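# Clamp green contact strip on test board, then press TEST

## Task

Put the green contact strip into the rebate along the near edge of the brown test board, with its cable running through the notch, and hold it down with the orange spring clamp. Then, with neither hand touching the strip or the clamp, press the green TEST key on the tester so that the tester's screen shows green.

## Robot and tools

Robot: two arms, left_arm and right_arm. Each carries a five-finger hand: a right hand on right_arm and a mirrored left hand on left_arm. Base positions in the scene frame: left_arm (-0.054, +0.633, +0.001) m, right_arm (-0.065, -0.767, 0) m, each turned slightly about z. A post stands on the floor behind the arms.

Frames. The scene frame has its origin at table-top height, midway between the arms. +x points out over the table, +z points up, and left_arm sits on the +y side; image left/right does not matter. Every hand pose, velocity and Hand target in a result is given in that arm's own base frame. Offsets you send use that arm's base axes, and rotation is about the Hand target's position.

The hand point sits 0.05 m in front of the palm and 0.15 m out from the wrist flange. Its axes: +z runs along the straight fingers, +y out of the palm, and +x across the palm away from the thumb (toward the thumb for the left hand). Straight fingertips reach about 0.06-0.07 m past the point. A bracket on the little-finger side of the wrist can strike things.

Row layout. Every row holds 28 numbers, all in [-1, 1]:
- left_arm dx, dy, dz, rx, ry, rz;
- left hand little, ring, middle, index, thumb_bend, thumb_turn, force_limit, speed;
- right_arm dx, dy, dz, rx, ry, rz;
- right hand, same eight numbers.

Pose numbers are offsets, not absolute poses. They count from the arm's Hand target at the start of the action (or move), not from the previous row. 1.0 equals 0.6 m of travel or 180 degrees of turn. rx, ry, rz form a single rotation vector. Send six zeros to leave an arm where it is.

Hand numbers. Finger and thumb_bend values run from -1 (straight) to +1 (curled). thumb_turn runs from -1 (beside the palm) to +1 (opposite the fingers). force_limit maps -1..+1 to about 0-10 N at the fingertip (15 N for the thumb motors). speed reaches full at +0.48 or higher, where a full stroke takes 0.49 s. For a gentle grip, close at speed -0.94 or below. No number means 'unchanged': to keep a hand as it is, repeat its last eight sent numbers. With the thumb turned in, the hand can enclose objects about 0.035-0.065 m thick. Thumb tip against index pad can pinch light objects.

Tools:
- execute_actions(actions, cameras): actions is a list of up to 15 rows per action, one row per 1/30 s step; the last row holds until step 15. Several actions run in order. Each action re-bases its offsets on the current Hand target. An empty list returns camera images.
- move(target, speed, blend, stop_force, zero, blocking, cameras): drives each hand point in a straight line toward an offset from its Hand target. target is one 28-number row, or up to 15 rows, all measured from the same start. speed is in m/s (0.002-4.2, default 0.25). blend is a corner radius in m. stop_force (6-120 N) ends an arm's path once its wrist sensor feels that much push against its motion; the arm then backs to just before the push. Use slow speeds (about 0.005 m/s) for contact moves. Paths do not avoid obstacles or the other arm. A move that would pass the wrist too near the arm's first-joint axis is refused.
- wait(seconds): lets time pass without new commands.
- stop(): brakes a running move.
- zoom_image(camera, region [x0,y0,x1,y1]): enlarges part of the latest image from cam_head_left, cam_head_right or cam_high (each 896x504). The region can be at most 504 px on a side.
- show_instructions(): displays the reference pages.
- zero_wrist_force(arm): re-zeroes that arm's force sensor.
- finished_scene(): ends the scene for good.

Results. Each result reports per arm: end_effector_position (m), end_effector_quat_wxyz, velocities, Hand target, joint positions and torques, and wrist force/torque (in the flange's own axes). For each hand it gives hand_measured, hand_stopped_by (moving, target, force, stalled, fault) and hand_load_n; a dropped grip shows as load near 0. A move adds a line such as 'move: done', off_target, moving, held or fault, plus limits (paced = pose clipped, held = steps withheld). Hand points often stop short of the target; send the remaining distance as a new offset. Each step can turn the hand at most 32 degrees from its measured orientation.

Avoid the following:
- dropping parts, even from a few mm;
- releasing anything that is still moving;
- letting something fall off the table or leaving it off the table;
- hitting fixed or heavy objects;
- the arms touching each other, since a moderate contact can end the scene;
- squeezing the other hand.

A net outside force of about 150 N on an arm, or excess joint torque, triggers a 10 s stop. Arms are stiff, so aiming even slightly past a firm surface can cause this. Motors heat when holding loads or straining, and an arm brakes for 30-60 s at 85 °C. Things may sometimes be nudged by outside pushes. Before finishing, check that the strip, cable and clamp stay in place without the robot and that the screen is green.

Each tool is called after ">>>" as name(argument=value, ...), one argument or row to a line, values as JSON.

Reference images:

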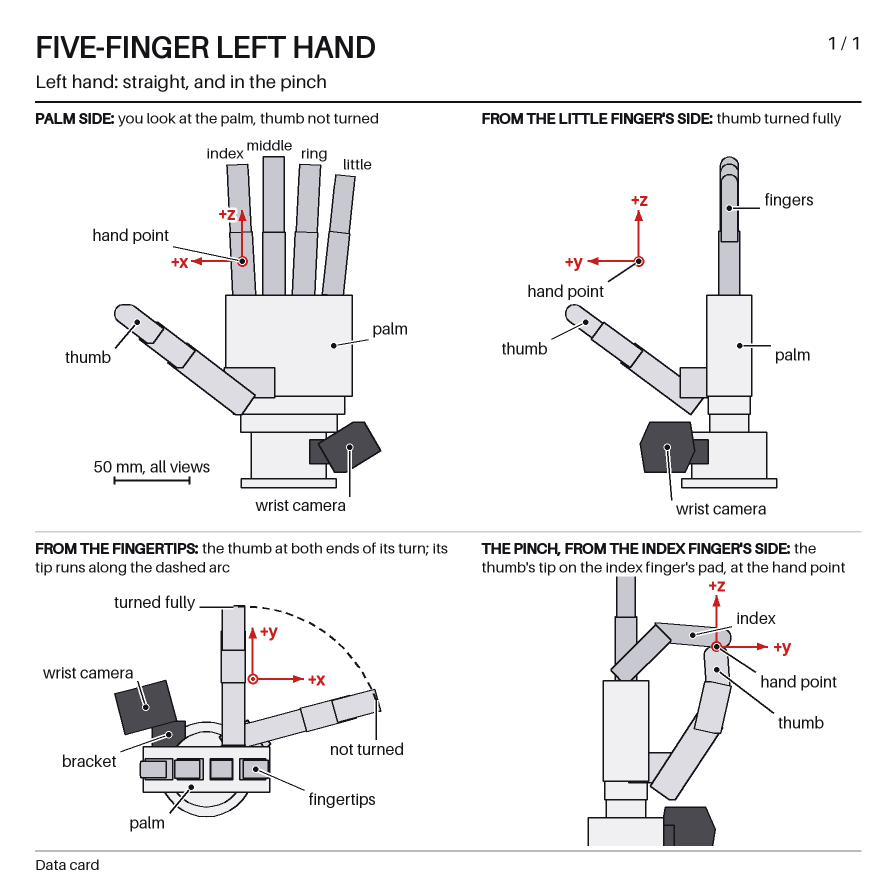

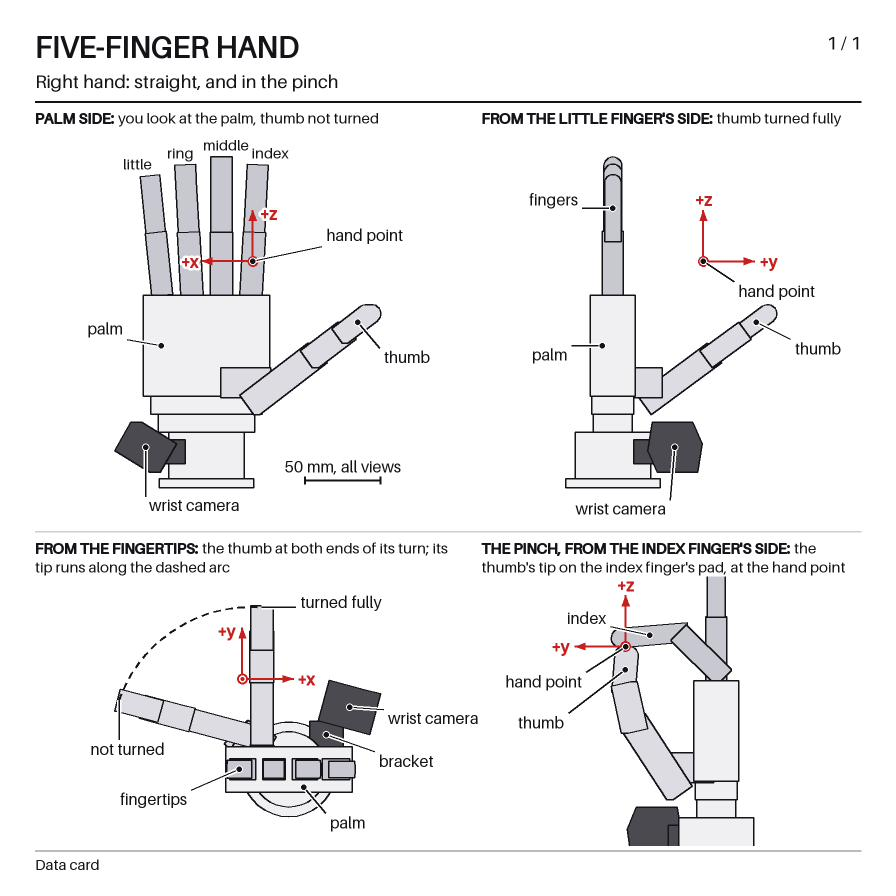

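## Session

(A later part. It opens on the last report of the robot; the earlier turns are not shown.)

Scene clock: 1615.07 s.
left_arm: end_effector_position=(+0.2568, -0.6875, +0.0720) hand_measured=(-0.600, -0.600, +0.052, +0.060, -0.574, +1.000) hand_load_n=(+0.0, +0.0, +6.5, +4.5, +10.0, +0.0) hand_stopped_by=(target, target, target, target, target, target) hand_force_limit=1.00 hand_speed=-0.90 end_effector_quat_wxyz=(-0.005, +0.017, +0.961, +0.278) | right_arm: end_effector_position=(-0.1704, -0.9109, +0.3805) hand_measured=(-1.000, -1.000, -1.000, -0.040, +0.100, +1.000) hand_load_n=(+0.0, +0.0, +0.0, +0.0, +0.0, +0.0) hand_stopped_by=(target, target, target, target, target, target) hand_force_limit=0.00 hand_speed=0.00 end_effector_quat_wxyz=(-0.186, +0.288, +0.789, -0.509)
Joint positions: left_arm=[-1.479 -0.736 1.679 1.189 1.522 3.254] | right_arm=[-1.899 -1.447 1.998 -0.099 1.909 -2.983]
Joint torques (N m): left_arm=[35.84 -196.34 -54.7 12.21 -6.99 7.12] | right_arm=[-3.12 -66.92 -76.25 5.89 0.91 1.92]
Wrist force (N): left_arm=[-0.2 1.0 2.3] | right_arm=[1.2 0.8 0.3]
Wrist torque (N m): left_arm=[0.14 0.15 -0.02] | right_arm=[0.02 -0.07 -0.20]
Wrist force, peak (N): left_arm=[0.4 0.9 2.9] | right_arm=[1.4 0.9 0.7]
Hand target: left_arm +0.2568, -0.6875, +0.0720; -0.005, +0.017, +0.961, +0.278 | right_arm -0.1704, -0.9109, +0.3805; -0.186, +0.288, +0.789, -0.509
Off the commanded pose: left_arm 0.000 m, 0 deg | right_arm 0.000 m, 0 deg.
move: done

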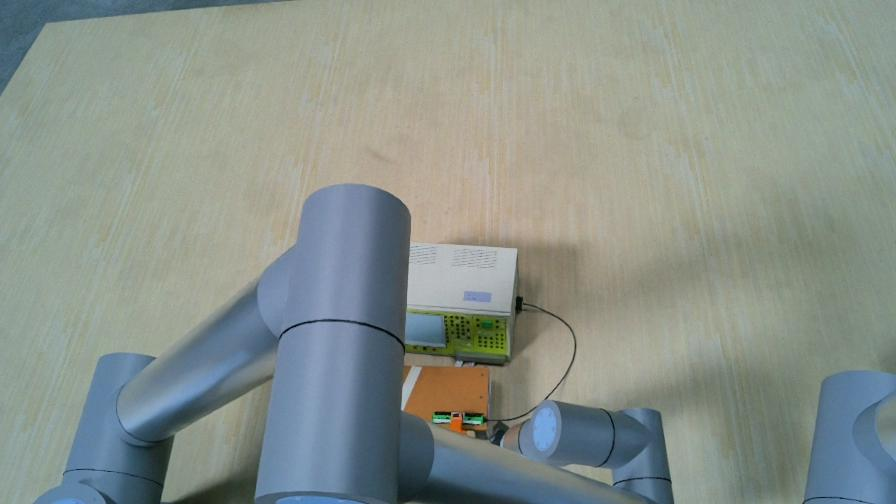

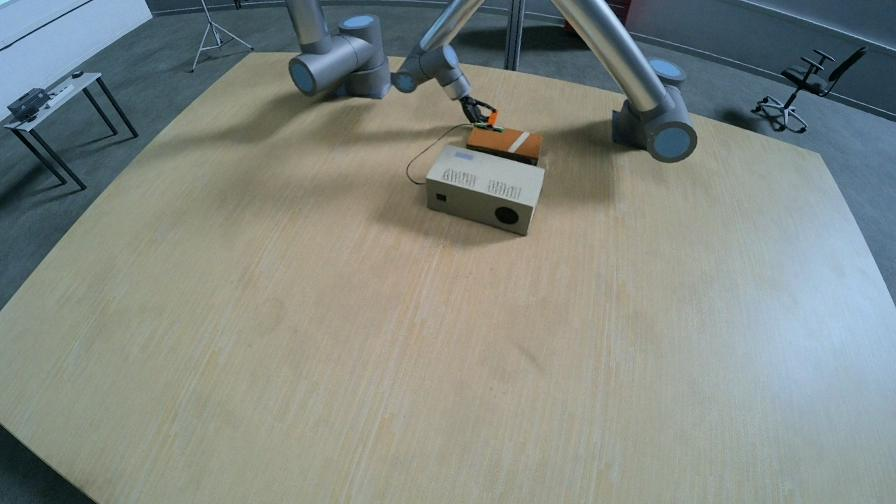

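>>> move(
  target=[
    [0,0,0,0,0,0, -0.6,-0.6,0.03,0.035,-0.60,1,1.0,-0.9, 0,0,0,0,0,0, -1,-1,-1,-0.04,0.1,1,0,0],
  ],
  speed=0.01,
  cameras=["cam_head_right","cam_high"],
)

>>> zoom_image(
  camera="cam_head_right",
  region=[430, 400, 490, 460],
)

>>> zoom_image(
  camera="cam_high",
  region=[460, 90, 520, 150],
)

Scene clock: 1618.37 s.
left_arm: end_effector_position=(+0.2568, -0.6875, +0.0720) hand_measured=(-0.600, -0.600, +0.030, +0.034, -0.604, +1.000) hand_load_n=(+0.0, +0.5, +4.5, +5.5, +9.5, +0.0) hand_stopped_by=(target, target, target, target, target, target) hand_force_limit=1.00 hand_speed=-0.90 end_effector_quat_wxyz=(-0.005, +0.017, +0.961, +0.278) | right_arm: end_effector_position=(-0.1704, -0.9109, +0.3805) hand_measured=(-1.000, -1.000, -1.000, -0.040, +0.100, +1.000) hand_load_n=(+0.0, +0.0, -0.5, +0.0, +0.0, +0.0) hand_stopped_by=(target, target, target, target, target, target) hand_force_limit=0.00 hand_speed=0.00 end_effector_quat_wxyz=(-0.186, +0.288, +0.789, -0.509)
Joint positions: left_arm=[-1.479 -0.736 1.679 1.189 1.522 3.254] | right_arm=[-1.899 -1.447 1.998 -0.099 1.909 -2.983]
Joint torques (N m): left_arm=[39.98 -198.96 -56.45 11.65 -7.51 6.85] | right_arm=[-6.39 -58.6 -77.39 5.76 1.56 2.18]
Wrist force (N): left_arm=[-0.2 0.8 2.8] | right_arm=[1.0 1.0 0.5]
Wrist torque (N m): left_arm=[0.03 0.13 -0.02] | right_arm=[0.05 -0.03 -0.21]
Wrist force, peak (N): left_arm=[0.1 0.6 3.0] | right_arm=[1.6 0.8 0.4]
Hand target: left_arm +0.2568, -0.6875, +0.0720; -0.005, +0.017, +0.961, +0.278 | right_arm -0.1704, -0.9109, +0.3805; -0.186, +0.288, +0.789, -0.509
Off the commanded pose: left_arm 0.000 m, 0 deg | right_arm 0.000 m, 0 deg.
move: done

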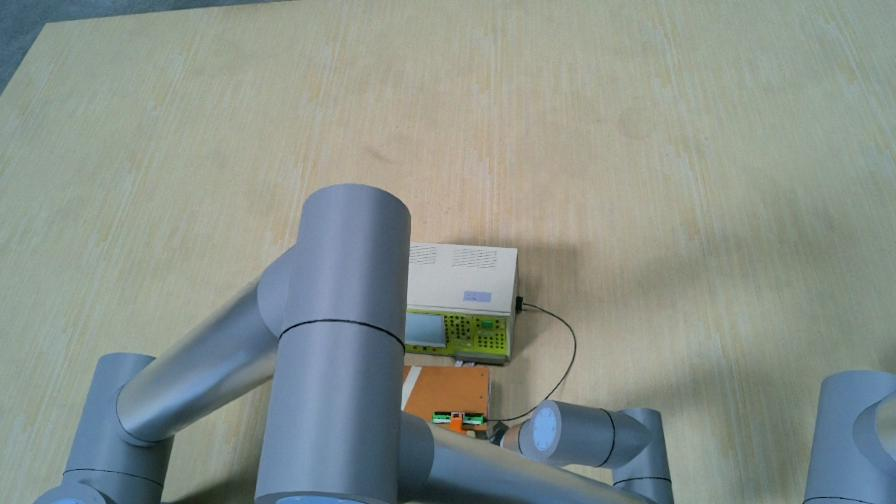

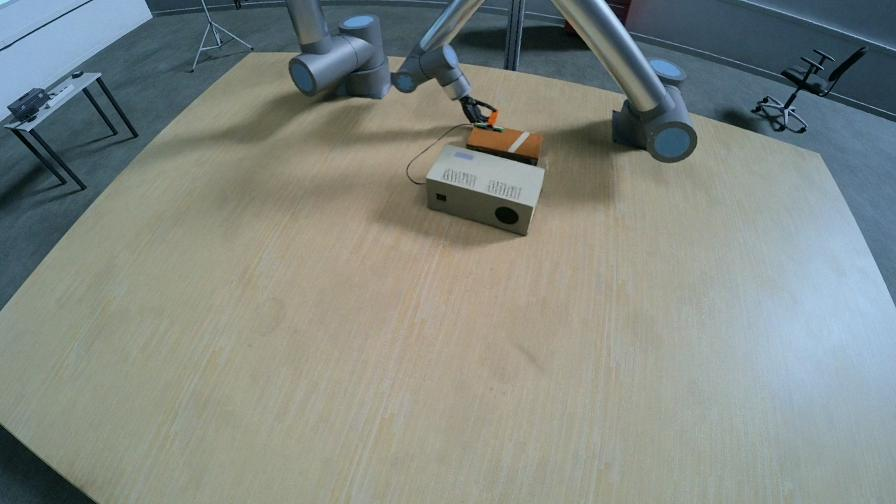

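Scaled by 8.400 from the camera's image (finer frame: 1280x720).

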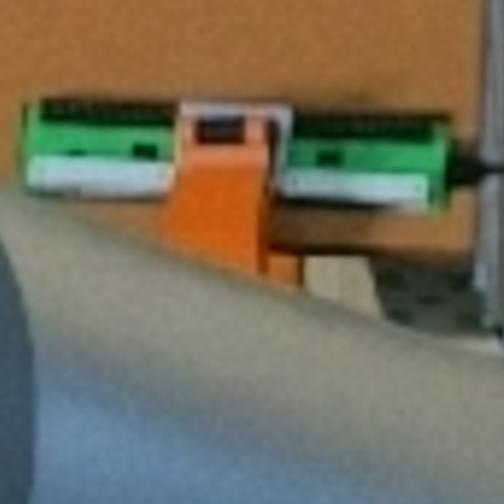

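Scaled by 8.400 from the camera's image (finer frame: 1280x720).

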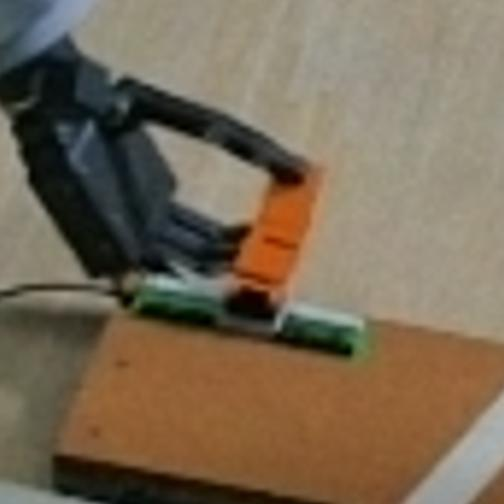

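>>> move(
  target=[
    [0,0,0,0,0,0, -0.6,-0.6,0.0,0.005,-0.63,1,1.0,-0.9, 0,0,0,0,0,0, -1,-1,-1,-0.04,0.1,1,0,0],
  ],
  speed=0.01,
  cameras=["cam_head_right","cam_high"],
)

>>> zoom_image(
  camera="cam_head_right",
  region=[430, 400, 490, 460],
)

>>> zoom_image(
  camera="cam_high",
  region=[460, 90, 520, 150],
)

Scene clock: 1621.67 s.
left_arm: end_effector_position=(+0.2568, -0.6875, +0.0720) hand_measured=(-0.600, -0.600, +0.000, +0.002, -0.634, +1.000) hand_load_n=(+0.0, +0.0, +2.0, +6.5, +8.0, +2.0) hand_stopped_by=(target, target, target, target, target, target) hand_force_limit=1.00 hand_speed=-0.90 end_effector_quat_wxyz=(-0.005, +0.017, +0.961, +0.278) | right_arm: end_effector_position=(-0.1704, -0.9109, +0.3805) hand_measured=(-1.000, -1.000, -1.000, -0.040, +0.100, +1.000) hand_load_n=(+0.0, +0.0, +0.0, +0.0, +0.5, +0.0) hand_stopped_by=(target, target, target, target, target, target) hand_force_limit=0.00 hand_speed=0.00 end_effector_quat_wxyz=(-0.186, +0.288, +0.789, -0.509)
Joint positions: left_arm=[-1.479 -0.736 1.679 1.189 1.522 3.254] | right_arm=[-1.899 -1.447 1.998 -0.099 1.909 -2.983]
Joint torques (N m): left_arm=[37.55 -194.01 -52.32 10.44 -6.62 6.76] | right_arm=[-8.44 -66.58 -77.37 5.71 1.33 2.23]
Wrist force (N): left_arm=[-0.5 1.5 1.6] | right_arm=[1.0 0.7 0.5]
Wrist torque (N m): left_arm=[0.07 0.04 -0.06] | right_arm=[-0.01 -0.03 -0.22]
Wrist force, peak (N): left_arm=[0.2 1.4 2.6] | right_arm=[1.4 1.0 -0.1]
Hand target: left_arm +0.2568, -0.6875, +0.0720; -0.005, +0.017, +0.961, +0.278 | right_arm -0.1704, -0.9109, +0.3805; -0.186, +0.288, +0.789, -0.509
Off the commanded pose: left_arm 0.000 m, 0 deg | right_arm 0.000 m, 0 deg.
move: done

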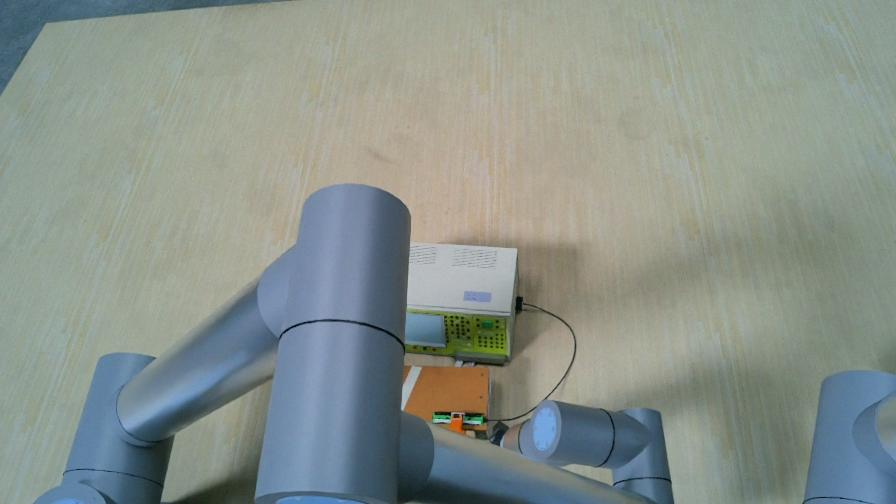

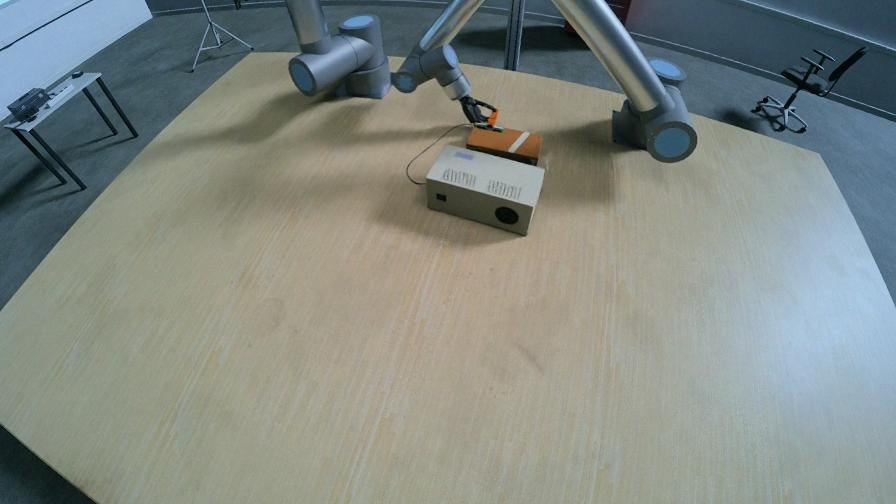

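Scaled by 8.400 from the camera's image (finer frame: 1280x720).

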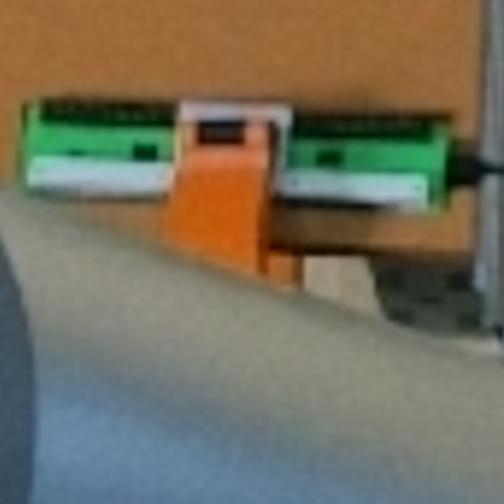

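Scaled by 8.400 from the camera's image (finer frame: 1280x720).

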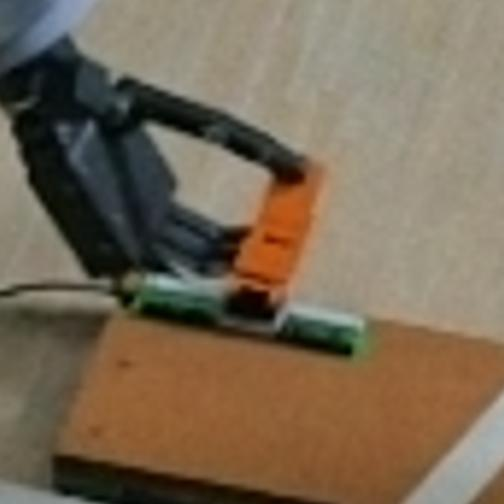

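>>> move(
  target=[
    [0,0,0,0,0,0, -0.6,-0.6,-0.03,-0.03,-0.64,1,1.0,-0.9, 0,0,0,0,0,0, -1,-1,-1,-0.04,0.1,1,0,0],
  ],
  speed=0.01,
  cameras=["cam_head_right","cam_high"],
)

>>> zoom_image(
  camera="cam_head_right",
  region=[430, 400, 490, 460],
)

>>> zoom_image(
  camera="cam_high",
  region=[460, 90, 520, 150],
)

Scene clock: 1627.67 s.
left_arm: end_effector_position=(+0.2568, -0.6875, +0.0720) hand_measured=(-0.600, -0.600, -0.030, -0.032, -0.642, +1.000) hand_load_n=(+0.0, +0.0, +0.5, +6.5, +6.0, +3.0) hand_stopped_by=(target, target, target, target, target, target) hand_force_limit=1.00 hand_speed=-0.90 end_effector_quat_wxyz=(-0.005, +0.017, +0.961, +0.278) | right_arm: end_effector_position=(-0.1704, -0.9109, +0.3805) hand_measured=(-1.000, -1.000, -1.000, -0.040, +0.100, +1.000) hand_load_n=(+0.0, +0.0, +0.0, +0.0, +0.0, +0.0) hand_stopped_by=(target, target, target, target, target, target) hand_force_limit=0.00 hand_speed=0.00 end_effector_quat_wxyz=(-0.186, +0.288, +0.789, -0.509)
Joint positions: left_arm=[-1.479 -0.736 1.679 1.189 1.522 3.254] | right_arm=[-1.899 -1.447 1.998 -0.099 1.909 -2.983]
Joint torques (N m): left_arm=[40.34 -190.85 -53.74 10.64 -7.51 6.71] | right_arm=[-4.01 -61.33 -77.33 5.77 1.15 1.84]
Wrist force (N): left_arm=[0.3 1.1 1.5] | right_arm=[0.9 0.4 0.6]
Wrist torque (N m): left_arm=[0.02 0.01 -0.07] | right_arm=[-0.06 -0.02 -0.23]
Wrist force, peak (N): left_arm=[-0.3 1.7 2.2] | right_arm=[1.4 1.0 0.4]
Hand target: left_arm +0.2568, -0.6875, +0.0720; -0.005, +0.017, +0.961, +0.278 | right_arm -0.1704, -0.9109, +0.3805; -0.186, +0.288, +0.789, -0.509
Off the commanded pose: left_arm 0.000 m, 0 deg | right_arm 0.000 m, 0 deg.
move: done

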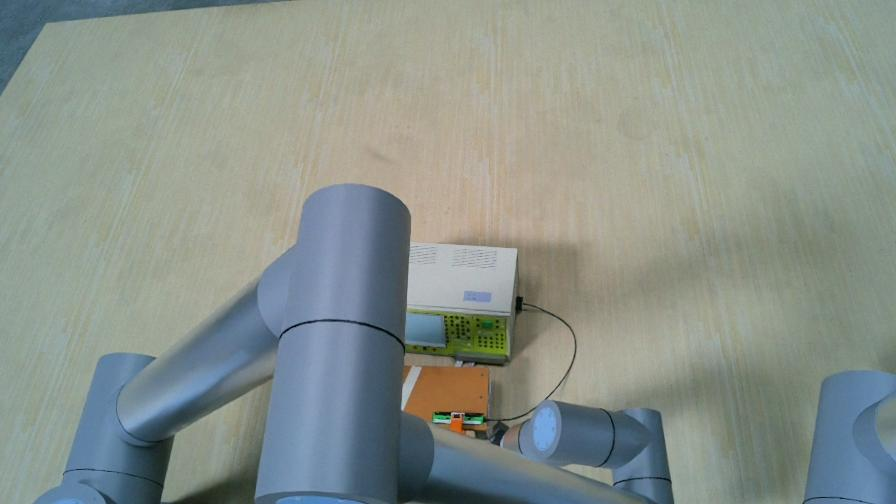

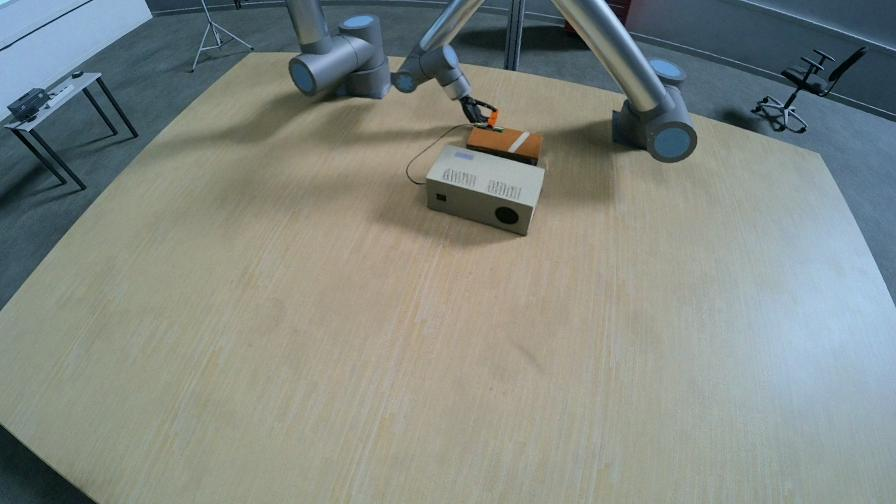

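Scaled by 8.400 from the camera's image (finer frame: 1280x720).

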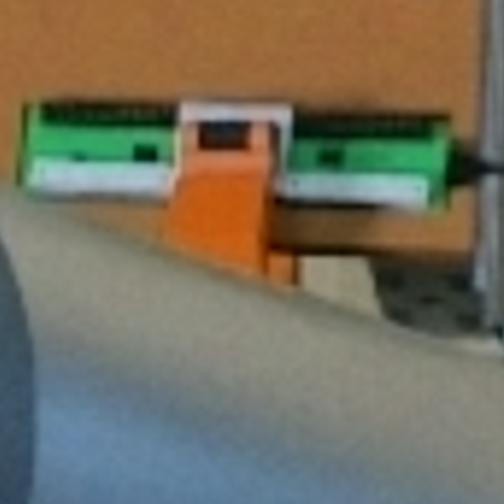

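Scaled by 8.400 from the camera's image (finer frame: 1280x720).

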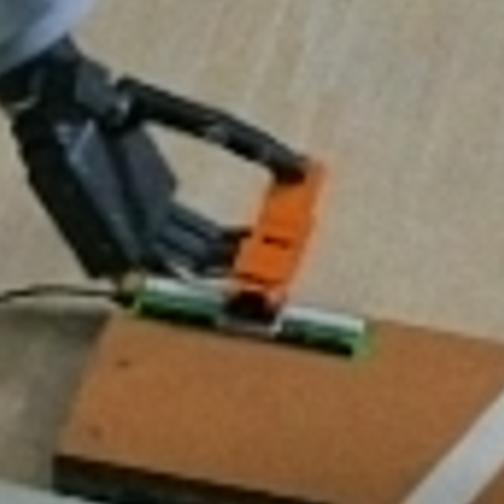

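>>> move(
  target=[
    [0,0,0,0,0,0, -0.6,-0.6,-0.06,-0.06,-0.66,1,1.0,-0.9, 0,0,0,0,0,0, -1,-1,-1,-0.04,0.1,1,0,0],
  ],
  speed=0.01,
  cameras=["cam_head_right","cam_high"],
)

>>> zoom_image(
  camera="cam_head_right",
  region=[430, 400, 490, 460],
)

>>> zoom_image(
  camera="cam_high",
  region=[460, 90, 520, 150],
)

Scene clock: 1632.07 s.
left_arm: end_effector_position=(+0.2568, -0.6875, +0.0720) hand_measured=(-0.600, -0.600, -0.060, -0.060, -0.662, +1.000) hand_load_n=(+0.0, +0.0, +0.0, +5.0, +2.5, +1.5) hand_stopped_by=(target, target, target, target, target, target) hand_force_limit=1.00 hand_speed=-0.90 end_effector_quat_wxyz=(-0.005, +0.017, +0.961, +0.278) | right_arm: end_effector_position=(-0.1704, -0.9109, +0.3805) hand_measured=(-1.000, -1.000, -1.000, -0.040, +0.100, +1.000) hand_load_n=(+0.0, +0.0, -0.5, +0.0, +0.5, +0.0) hand_stopped_by=(target, target, target, target, target, target) hand_force_limit=0.00 hand_speed=0.00 end_effector_quat_wxyz=(-0.186, +0.288, +0.789, -0.509)
Joint positions: left_arm=[-1.479 -0.736 1.679 1.189 1.522 3.254] | right_arm=[-1.899 -1.447 1.998 -0.099 1.909 -2.983]
Joint torques (N m): left_arm=[32.49 -194.17 -53.22 10.18 -6.37 5.93] | right_arm=[-7.6 -66.22 -74.86 5.43 1.67 2.2]
Wrist force (N): left_arm=[0.4 0.9 2.1] | right_arm=[1.4 0.5 0.3]
Wrist torque (N m): left_arm=[0.04 0.04 -0.05] | right_arm=[-0.02 -0.09 -0.20]
Wrist force, peak (N): left_arm=[0.4 1.4 1.9] | right_arm=[1.5 0.6 0.6]
Hand target: left_arm +0.2568, -0.6875, +0.0720; -0.005, +0.017, +0.961, +0.278 | right_arm -0.1704, -0.9109, +0.3805; -0.186, +0.288, +0.789, -0.509
Off the commanded pose: left_arm 0.000 m, 0 deg | right_arm 0.000 m, 0 deg.
move: done

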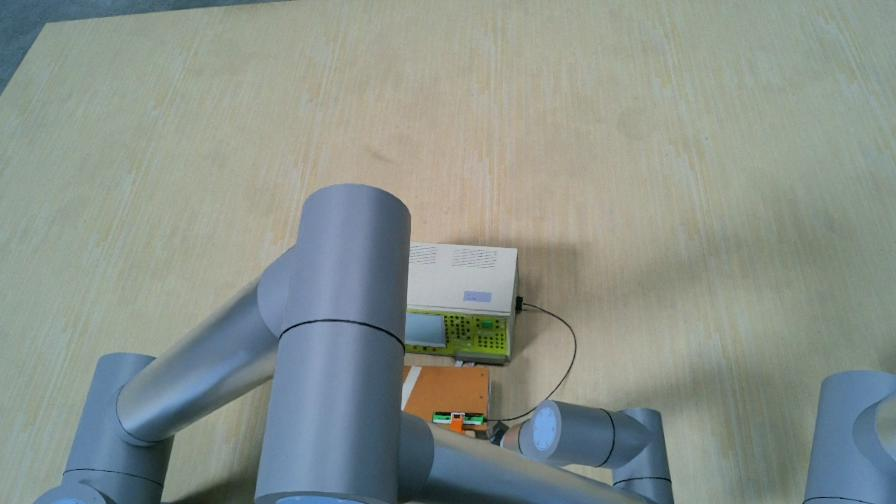

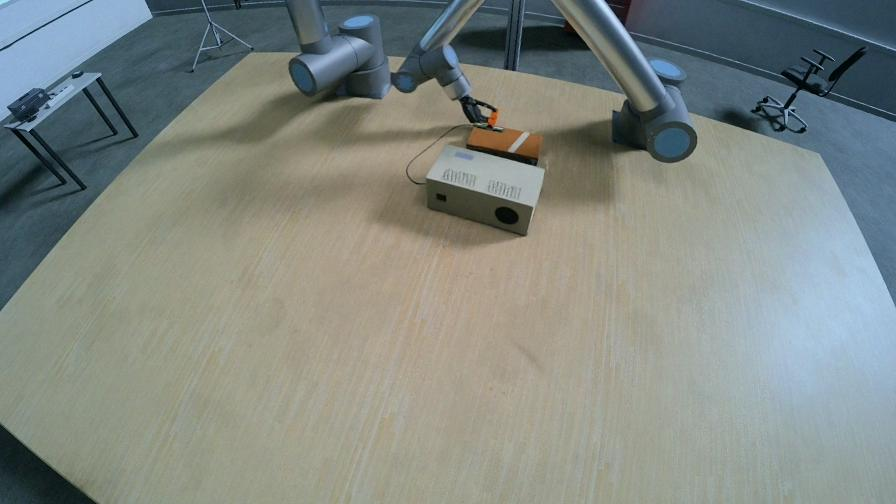

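Scaled by 8.400 from the camera's image (finer frame: 1280x720).

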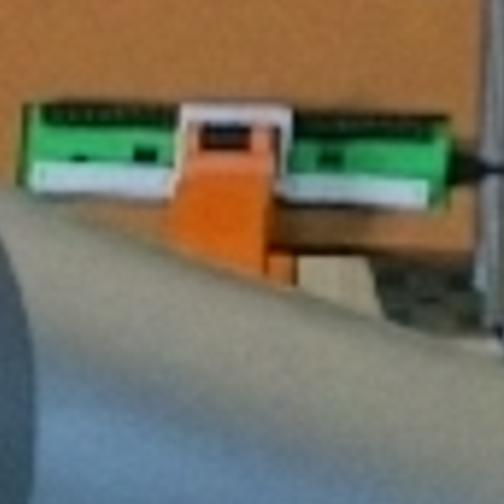

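Scaled by 8.400 from the camera's image (finer frame: 1280x720).

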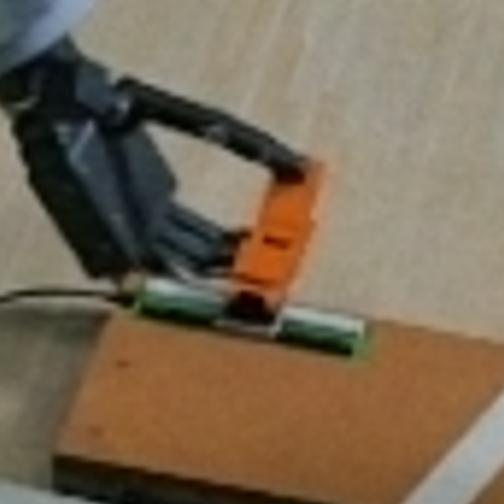

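>>> zoom_image(
  camera="cam_head_right",
  region=[430, 405, 465, 435],
)

>>> zoom_image(
  camera="cam_high",
  region=[470, 115, 510, 145],
)

Scaled by 14.400 from the camera's image (finer frame: 1280x720).

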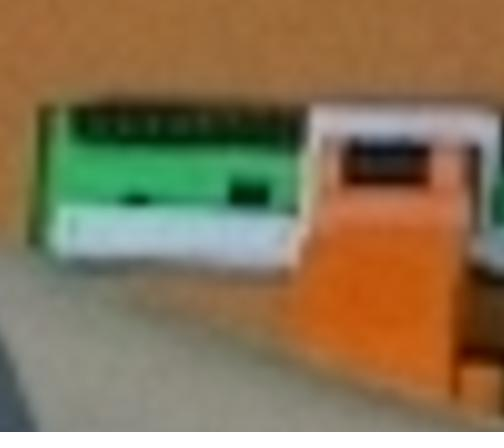

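Scaled by 12.600 from the camera's image (finer frame: 1280x720).

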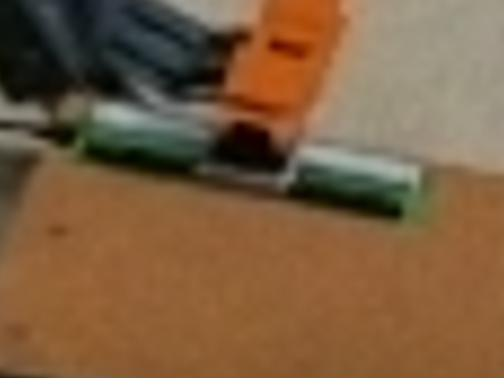

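>>> zoom_image(
  camera="cam_high",
  region=[488, 120, 508, 140],
)

>>> zoom_image(
  camera="cam_head_right",
  region=[460, 405, 495, 435],
)

Scaled by 25.200 from the camera's image (finer frame: 1280x720).

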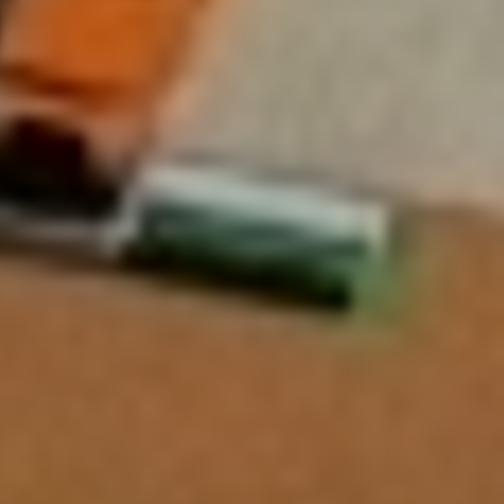

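Scaled by 14.400 from the camera's image (finer frame: 1280x720).

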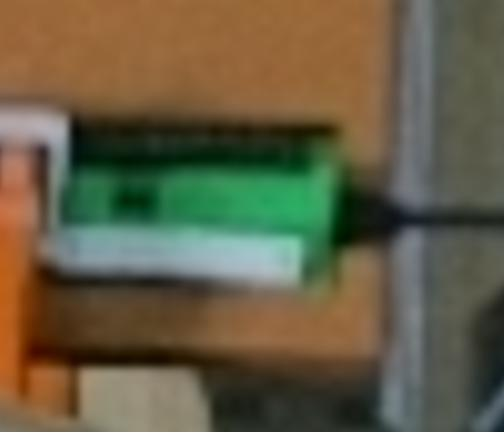

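>>> move(
  target=[
    [0,0,0,0,0,0, -0.6,-0.6,-0.10,-0.10,-0.69,1,1.0,-0.9, 0,0,0,0,0,0, -1,-1,-1,-0.04,0.1,1,0,0],
  ],
  speed=0.01,
  cameras=["cam_head_right","cam_high"],
)

>>> zoom_image(
  camera="cam_head_right",
  region=[430, 400, 490, 460],
)

>>> zoom_image(
  camera="cam_high",
  region=[460, 90, 520, 150],
)

Scene clock: 1672.23 s.
left_arm: end_effector_position=(+0.2568, -0.6875, +0.0720) hand_measured=(-0.600, -0.600, -0.100, -0.100, -0.690, +1.000) hand_load_n=(+0.0, +0.0, +0.0, +1.0, +0.0, +0.0) hand_stopped_by=(target, target, target, target, target, target) hand_force_limit=1.00 hand_speed=-0.90 end_effector_quat_wxyz=(-0.005, +0.017, +0.961, +0.278) | right_arm: end_effector_position=(-0.1704, -0.9109, +0.3805) hand_measured=(-1.000, -1.000, -1.000, -0.040, +0.100, +1.000) hand_load_n=(+0.0, +0.0, +0.0, +0.0, +0.0, +0.0) hand_stopped_by=(target, target, target, target, target, target) hand_force_limit=0.00 hand_speed=0.00 end_effector_quat_wxyz=(-0.186, +0.288, +0.789, -0.509)
Joint positions: left_arm=[-1.479 -0.736 1.679 1.189 1.522 3.254] | right_arm=[-1.899 -1.447 1.998 -0.099 1.909 -2.983]
Joint torques (N m): left_arm=[34.55 -195.06 -55.36 10.7 -6.98 6.91] | right_arm=[-9.78 -68.71 -75.1 5.61 1.13 1.65]
Wrist force (N): left_arm=[-0.6 0.7 1.9] | right_arm=[1.0 0.5 0.2]
Wrist torque (N m): left_arm=[0.12 0.09 -0.01] | right_arm=[-0.02 -0.02 -0.23]
Wrist force, peak (N): left_arm=[-0.5 0.7 2.8] | right_arm=[1.4 1.0 0.1]
Hand target: left_arm +0.2568, -0.6875, +0.0720; -0.005, +0.017, +0.961, +0.278 | right_arm -0.1704, -0.9109, +0.3805; -0.186, +0.288, +0.789, -0.509
Off the commanded pose: left_arm 0.000 m, 0 deg | right_arm 0.000 m, 0 deg.
move: done

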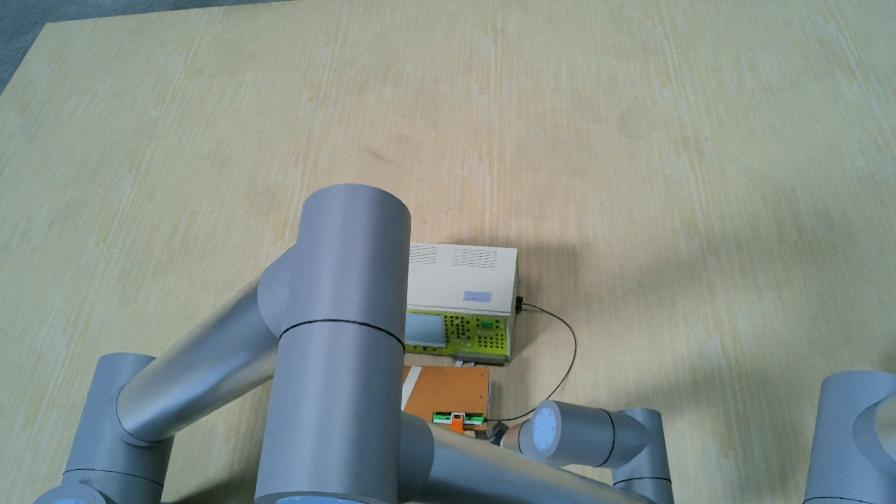

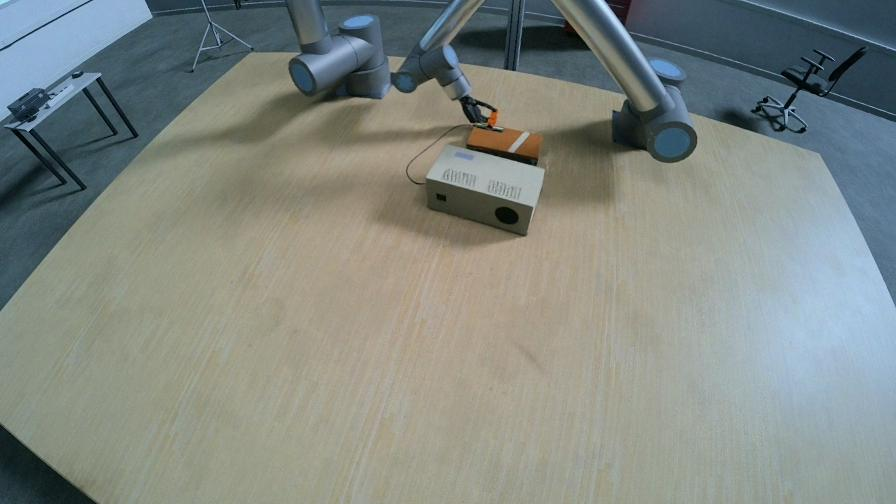

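Scaled by 8.400 from the camera's image (finer frame: 1280x720).

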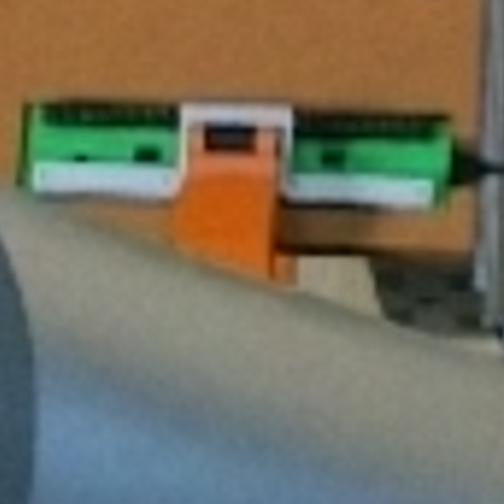

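Scaled by 8.400 from the camera's image (finer frame: 1280x720).

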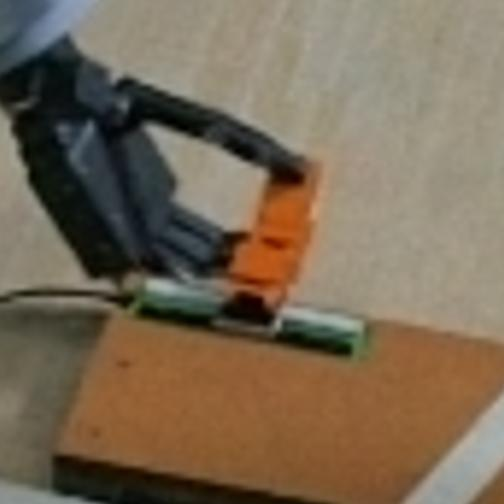

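>>> move(
  target=[
    [0,0,0,0,0,0, -0.6,-0.6,-0.4,-0.4,-0.85,1,1.0,-0.85, 0,0,0,0,0,0, -1,-1,-1,-0.04,0.1,1,0,0],
  ],
  speed=0.01,
  cameras=["cam_head_right","cam_high"],
)

>>> zoom_image(
  camera="cam_head_right",
  region=[430, 400, 490, 460],
)

>>> zoom_image(
  camera="cam_high",
  region=[460, 90, 520, 150],
)

Scene clock: 1676.53 s.
left_arm: end_effector_position=(+0.2568, -0.6875, +0.0720) hand_measured=(-0.600, -0.600, -0.400, -0.400, -0.850, +1.000) hand_load_n=(+0.0, +0.0, +0.0, +0.0, +0.0, +0.0) hand_stopped_by=(target, target, target, target, target, target) hand_force_limit=1.00 hand_speed=-0.85 end_effector_quat_wxyz=(-0.005, +0.017, +0.961, +0.278) | right_arm: end_effector_position=(-0.1704, -0.9109, +0.3805) hand_measured=(-1.000, -1.000, -1.000, -0.040, +0.100, +1.000) hand_load_n=(+0.0, +0.0, +0.0, +0.0, +0.0, +0.0) hand_stopped_by=(target, target, target, target, target, target) hand_force_limit=0.00 hand_speed=0.00 end_effector_quat_wxyz=(-0.186, +0.288, +0.789, -0.509)
Joint positions: left_arm=[-1.479 -0.736 1.679 1.189 1.522 3.254] | right_arm=[-1.899 -1.447 1.998 -0.099 1.909 -2.983]
Joint torques (N m): left_arm=[24.88 -195.51 -49.88 10.91 -5.56 6.53] | right_arm=[-2.09 -71.44 -78.52 5.87 1.63 1.75]
Wrist force (N): left_arm=[-0.4 1.0 2.0] | right_arm=[1.1 0.6 0.5]
Wrist torque (N m): left_arm=[0.07 0.15 -0.03] | right_arm=[-0.03 -0.04 -0.22]
Wrist force, peak (N): left_arm=[-0.4 0.6 3.1] | right_arm=[1.6 0.9 0.4]
Hand target: left_arm +0.2568, -0.6875, +0.0720; -0.005, +0.017, +0.961, +0.278 | right_arm -0.1704, -0.9109, +0.3805; -0.186, +0.288, +0.789, -0.509
Off the commanded pose: left_arm 0.000 m, 0 deg | right_arm 0.000 m, 0 deg.
move: done

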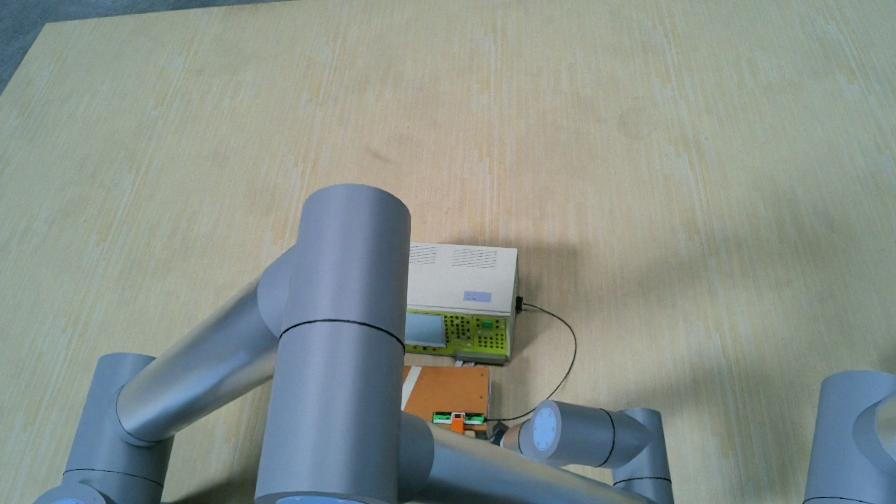

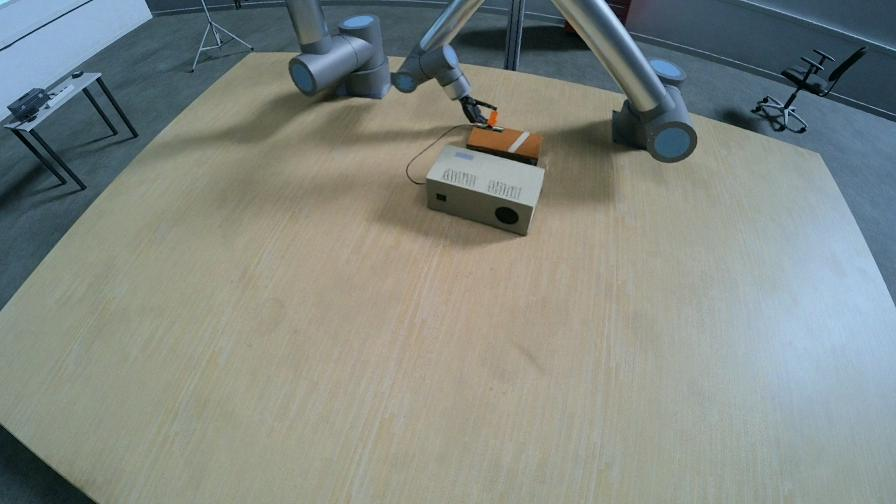

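Scaled by 8.400 from the camera's image (finer frame: 1280x720).

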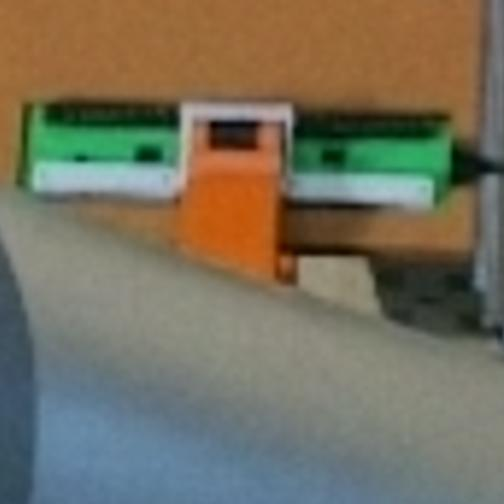

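Scaled by 8.400 from the camera's image (finer frame: 1280x720).

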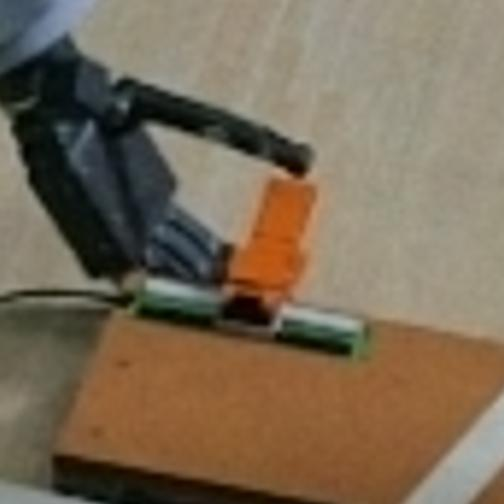

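>>> move(
  target=[
    [0.004, -0.1, 0, 0,0,0, -0.6,-0.6,-0.4,-0.4,-0.85,1,1.0,-0.85, 0,0,0,0,0,0, -1,-1,-1,-0.04,0.1,1,0,0],
  ],
  speed=0.03,
  stop_force=8,
  cameras=["cam_head_right","cam_high"],
)

>>> zoom_image(
  camera="cam_head_right",
  region=[430, 400, 490, 460],
)

>>> zoom_image(
  camera="cam_high",
  region=[460, 90, 520, 150],
)

Scene clock: 1687.60 s.
left_arm: end_effector_position=(+0.2592, -0.7475, +0.0720) hand_measured=(-0.600, -0.600, -0.400, -0.400, -0.850, +1.000) hand_load_n=(+0.0, +0.0, +0.0, +0.0, +0.0, -0.5) hand_stopped_by=(target, target, target, target, target, target) hand_force_limit=1.00 hand_speed=-0.85 end_effector_quat_wxyz=(-0.005, +0.017, +0.961, +0.278) | right_arm: end_effector_position=(-0.1704, -0.9109, +0.3805) hand_measured=(-1.000, -1.000, -1.000, -0.040, +0.100, +1.000) hand_load_n=(+0.0, +0.0, +0.0, +0.0, +0.0, +0.0) hand_stopped_by=(target, target, target, target, target, target) hand_force_limit=0.00 hand_speed=0.00 end_effector_quat_wxyz=(-0.186, +0.288, +0.789, -0.509)
Joint positions: left_arm=[-1.482 -0.694 1.575 1.251 1.523 3.251] | right_arm=[-1.899 -1.447 1.998 -0.099 1.909 -2.983]
Joint torques (N m): left_arm=[-33.41 -202.52 -58.66 11.79 6.61 -5.14] | right_arm=[-7.46 -66.26 -75.43 6.14 1.62 1.69]
Wrist force (N): left_arm=[-0.6 0.9 2.0] | right_arm=[0.9 0.9 0.5]
Wrist torque (N m): left_arm=[0.09 0.19 0.23] | right_arm=[0.02 -0.01 -0.22]
Wrist force, peak (N): left_arm=[-0.2 1.4 2.5] | right_arm=[1.6 0.7 0.3]
Hand target: left_arm +0.2592, -0.7475, +0.0720; -0.005, +0.017, +0.961, +0.278 | right_arm -0.1704, -0.9109, +0.3805; -0.186, +0.288, +0.789, -0.509
Off the commanded pose: left_arm 0.000 m, 0 deg | right_arm 0.000 m, 0 deg.
move: done

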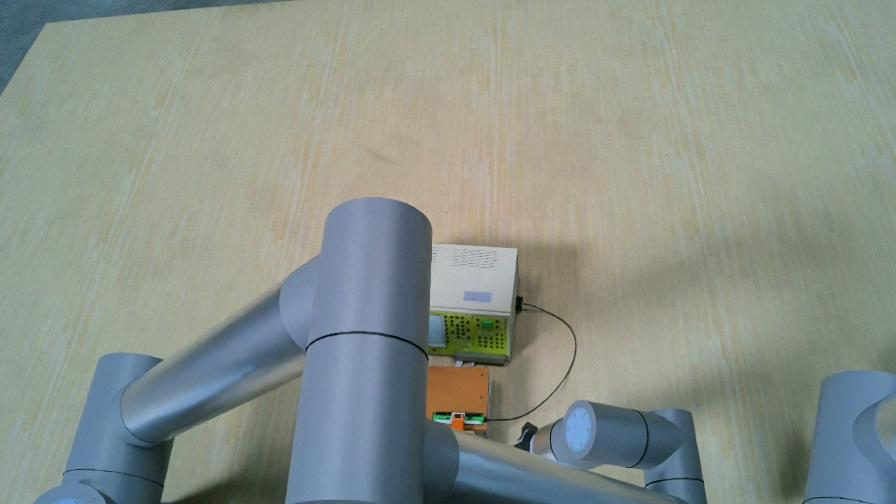

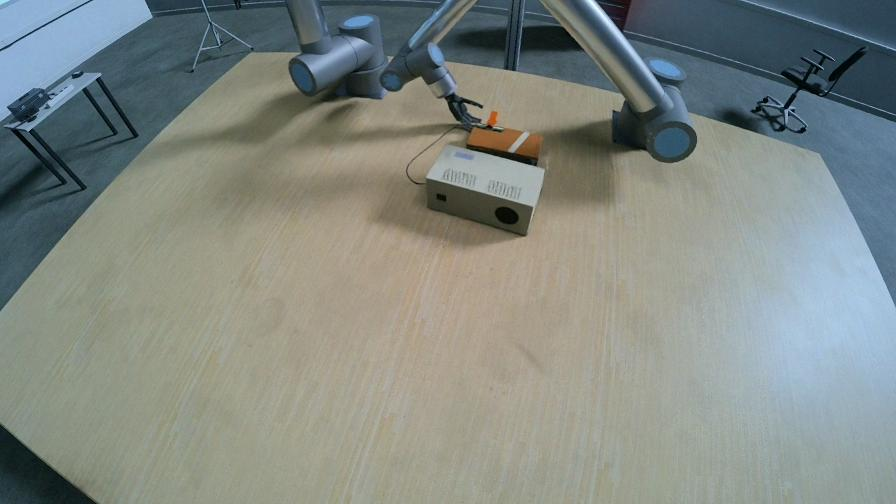

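Scaled by 8.400 from the camera's image (finer frame: 1280x720).

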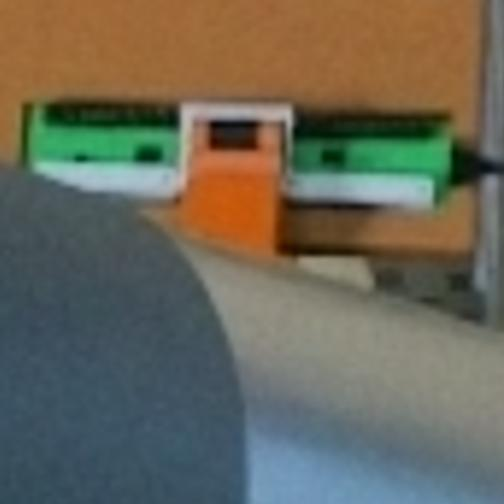

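Scaled by 8.400 from the camera's image (finer frame: 1280x720).

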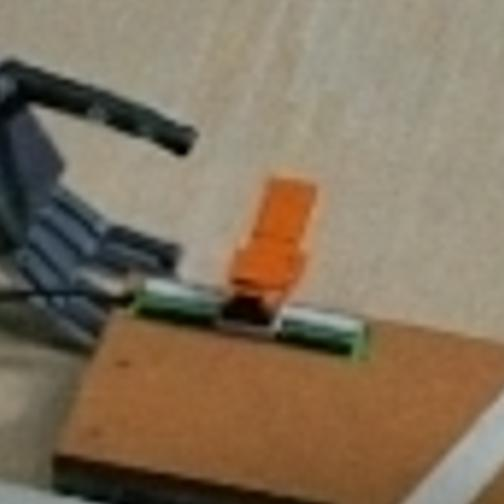

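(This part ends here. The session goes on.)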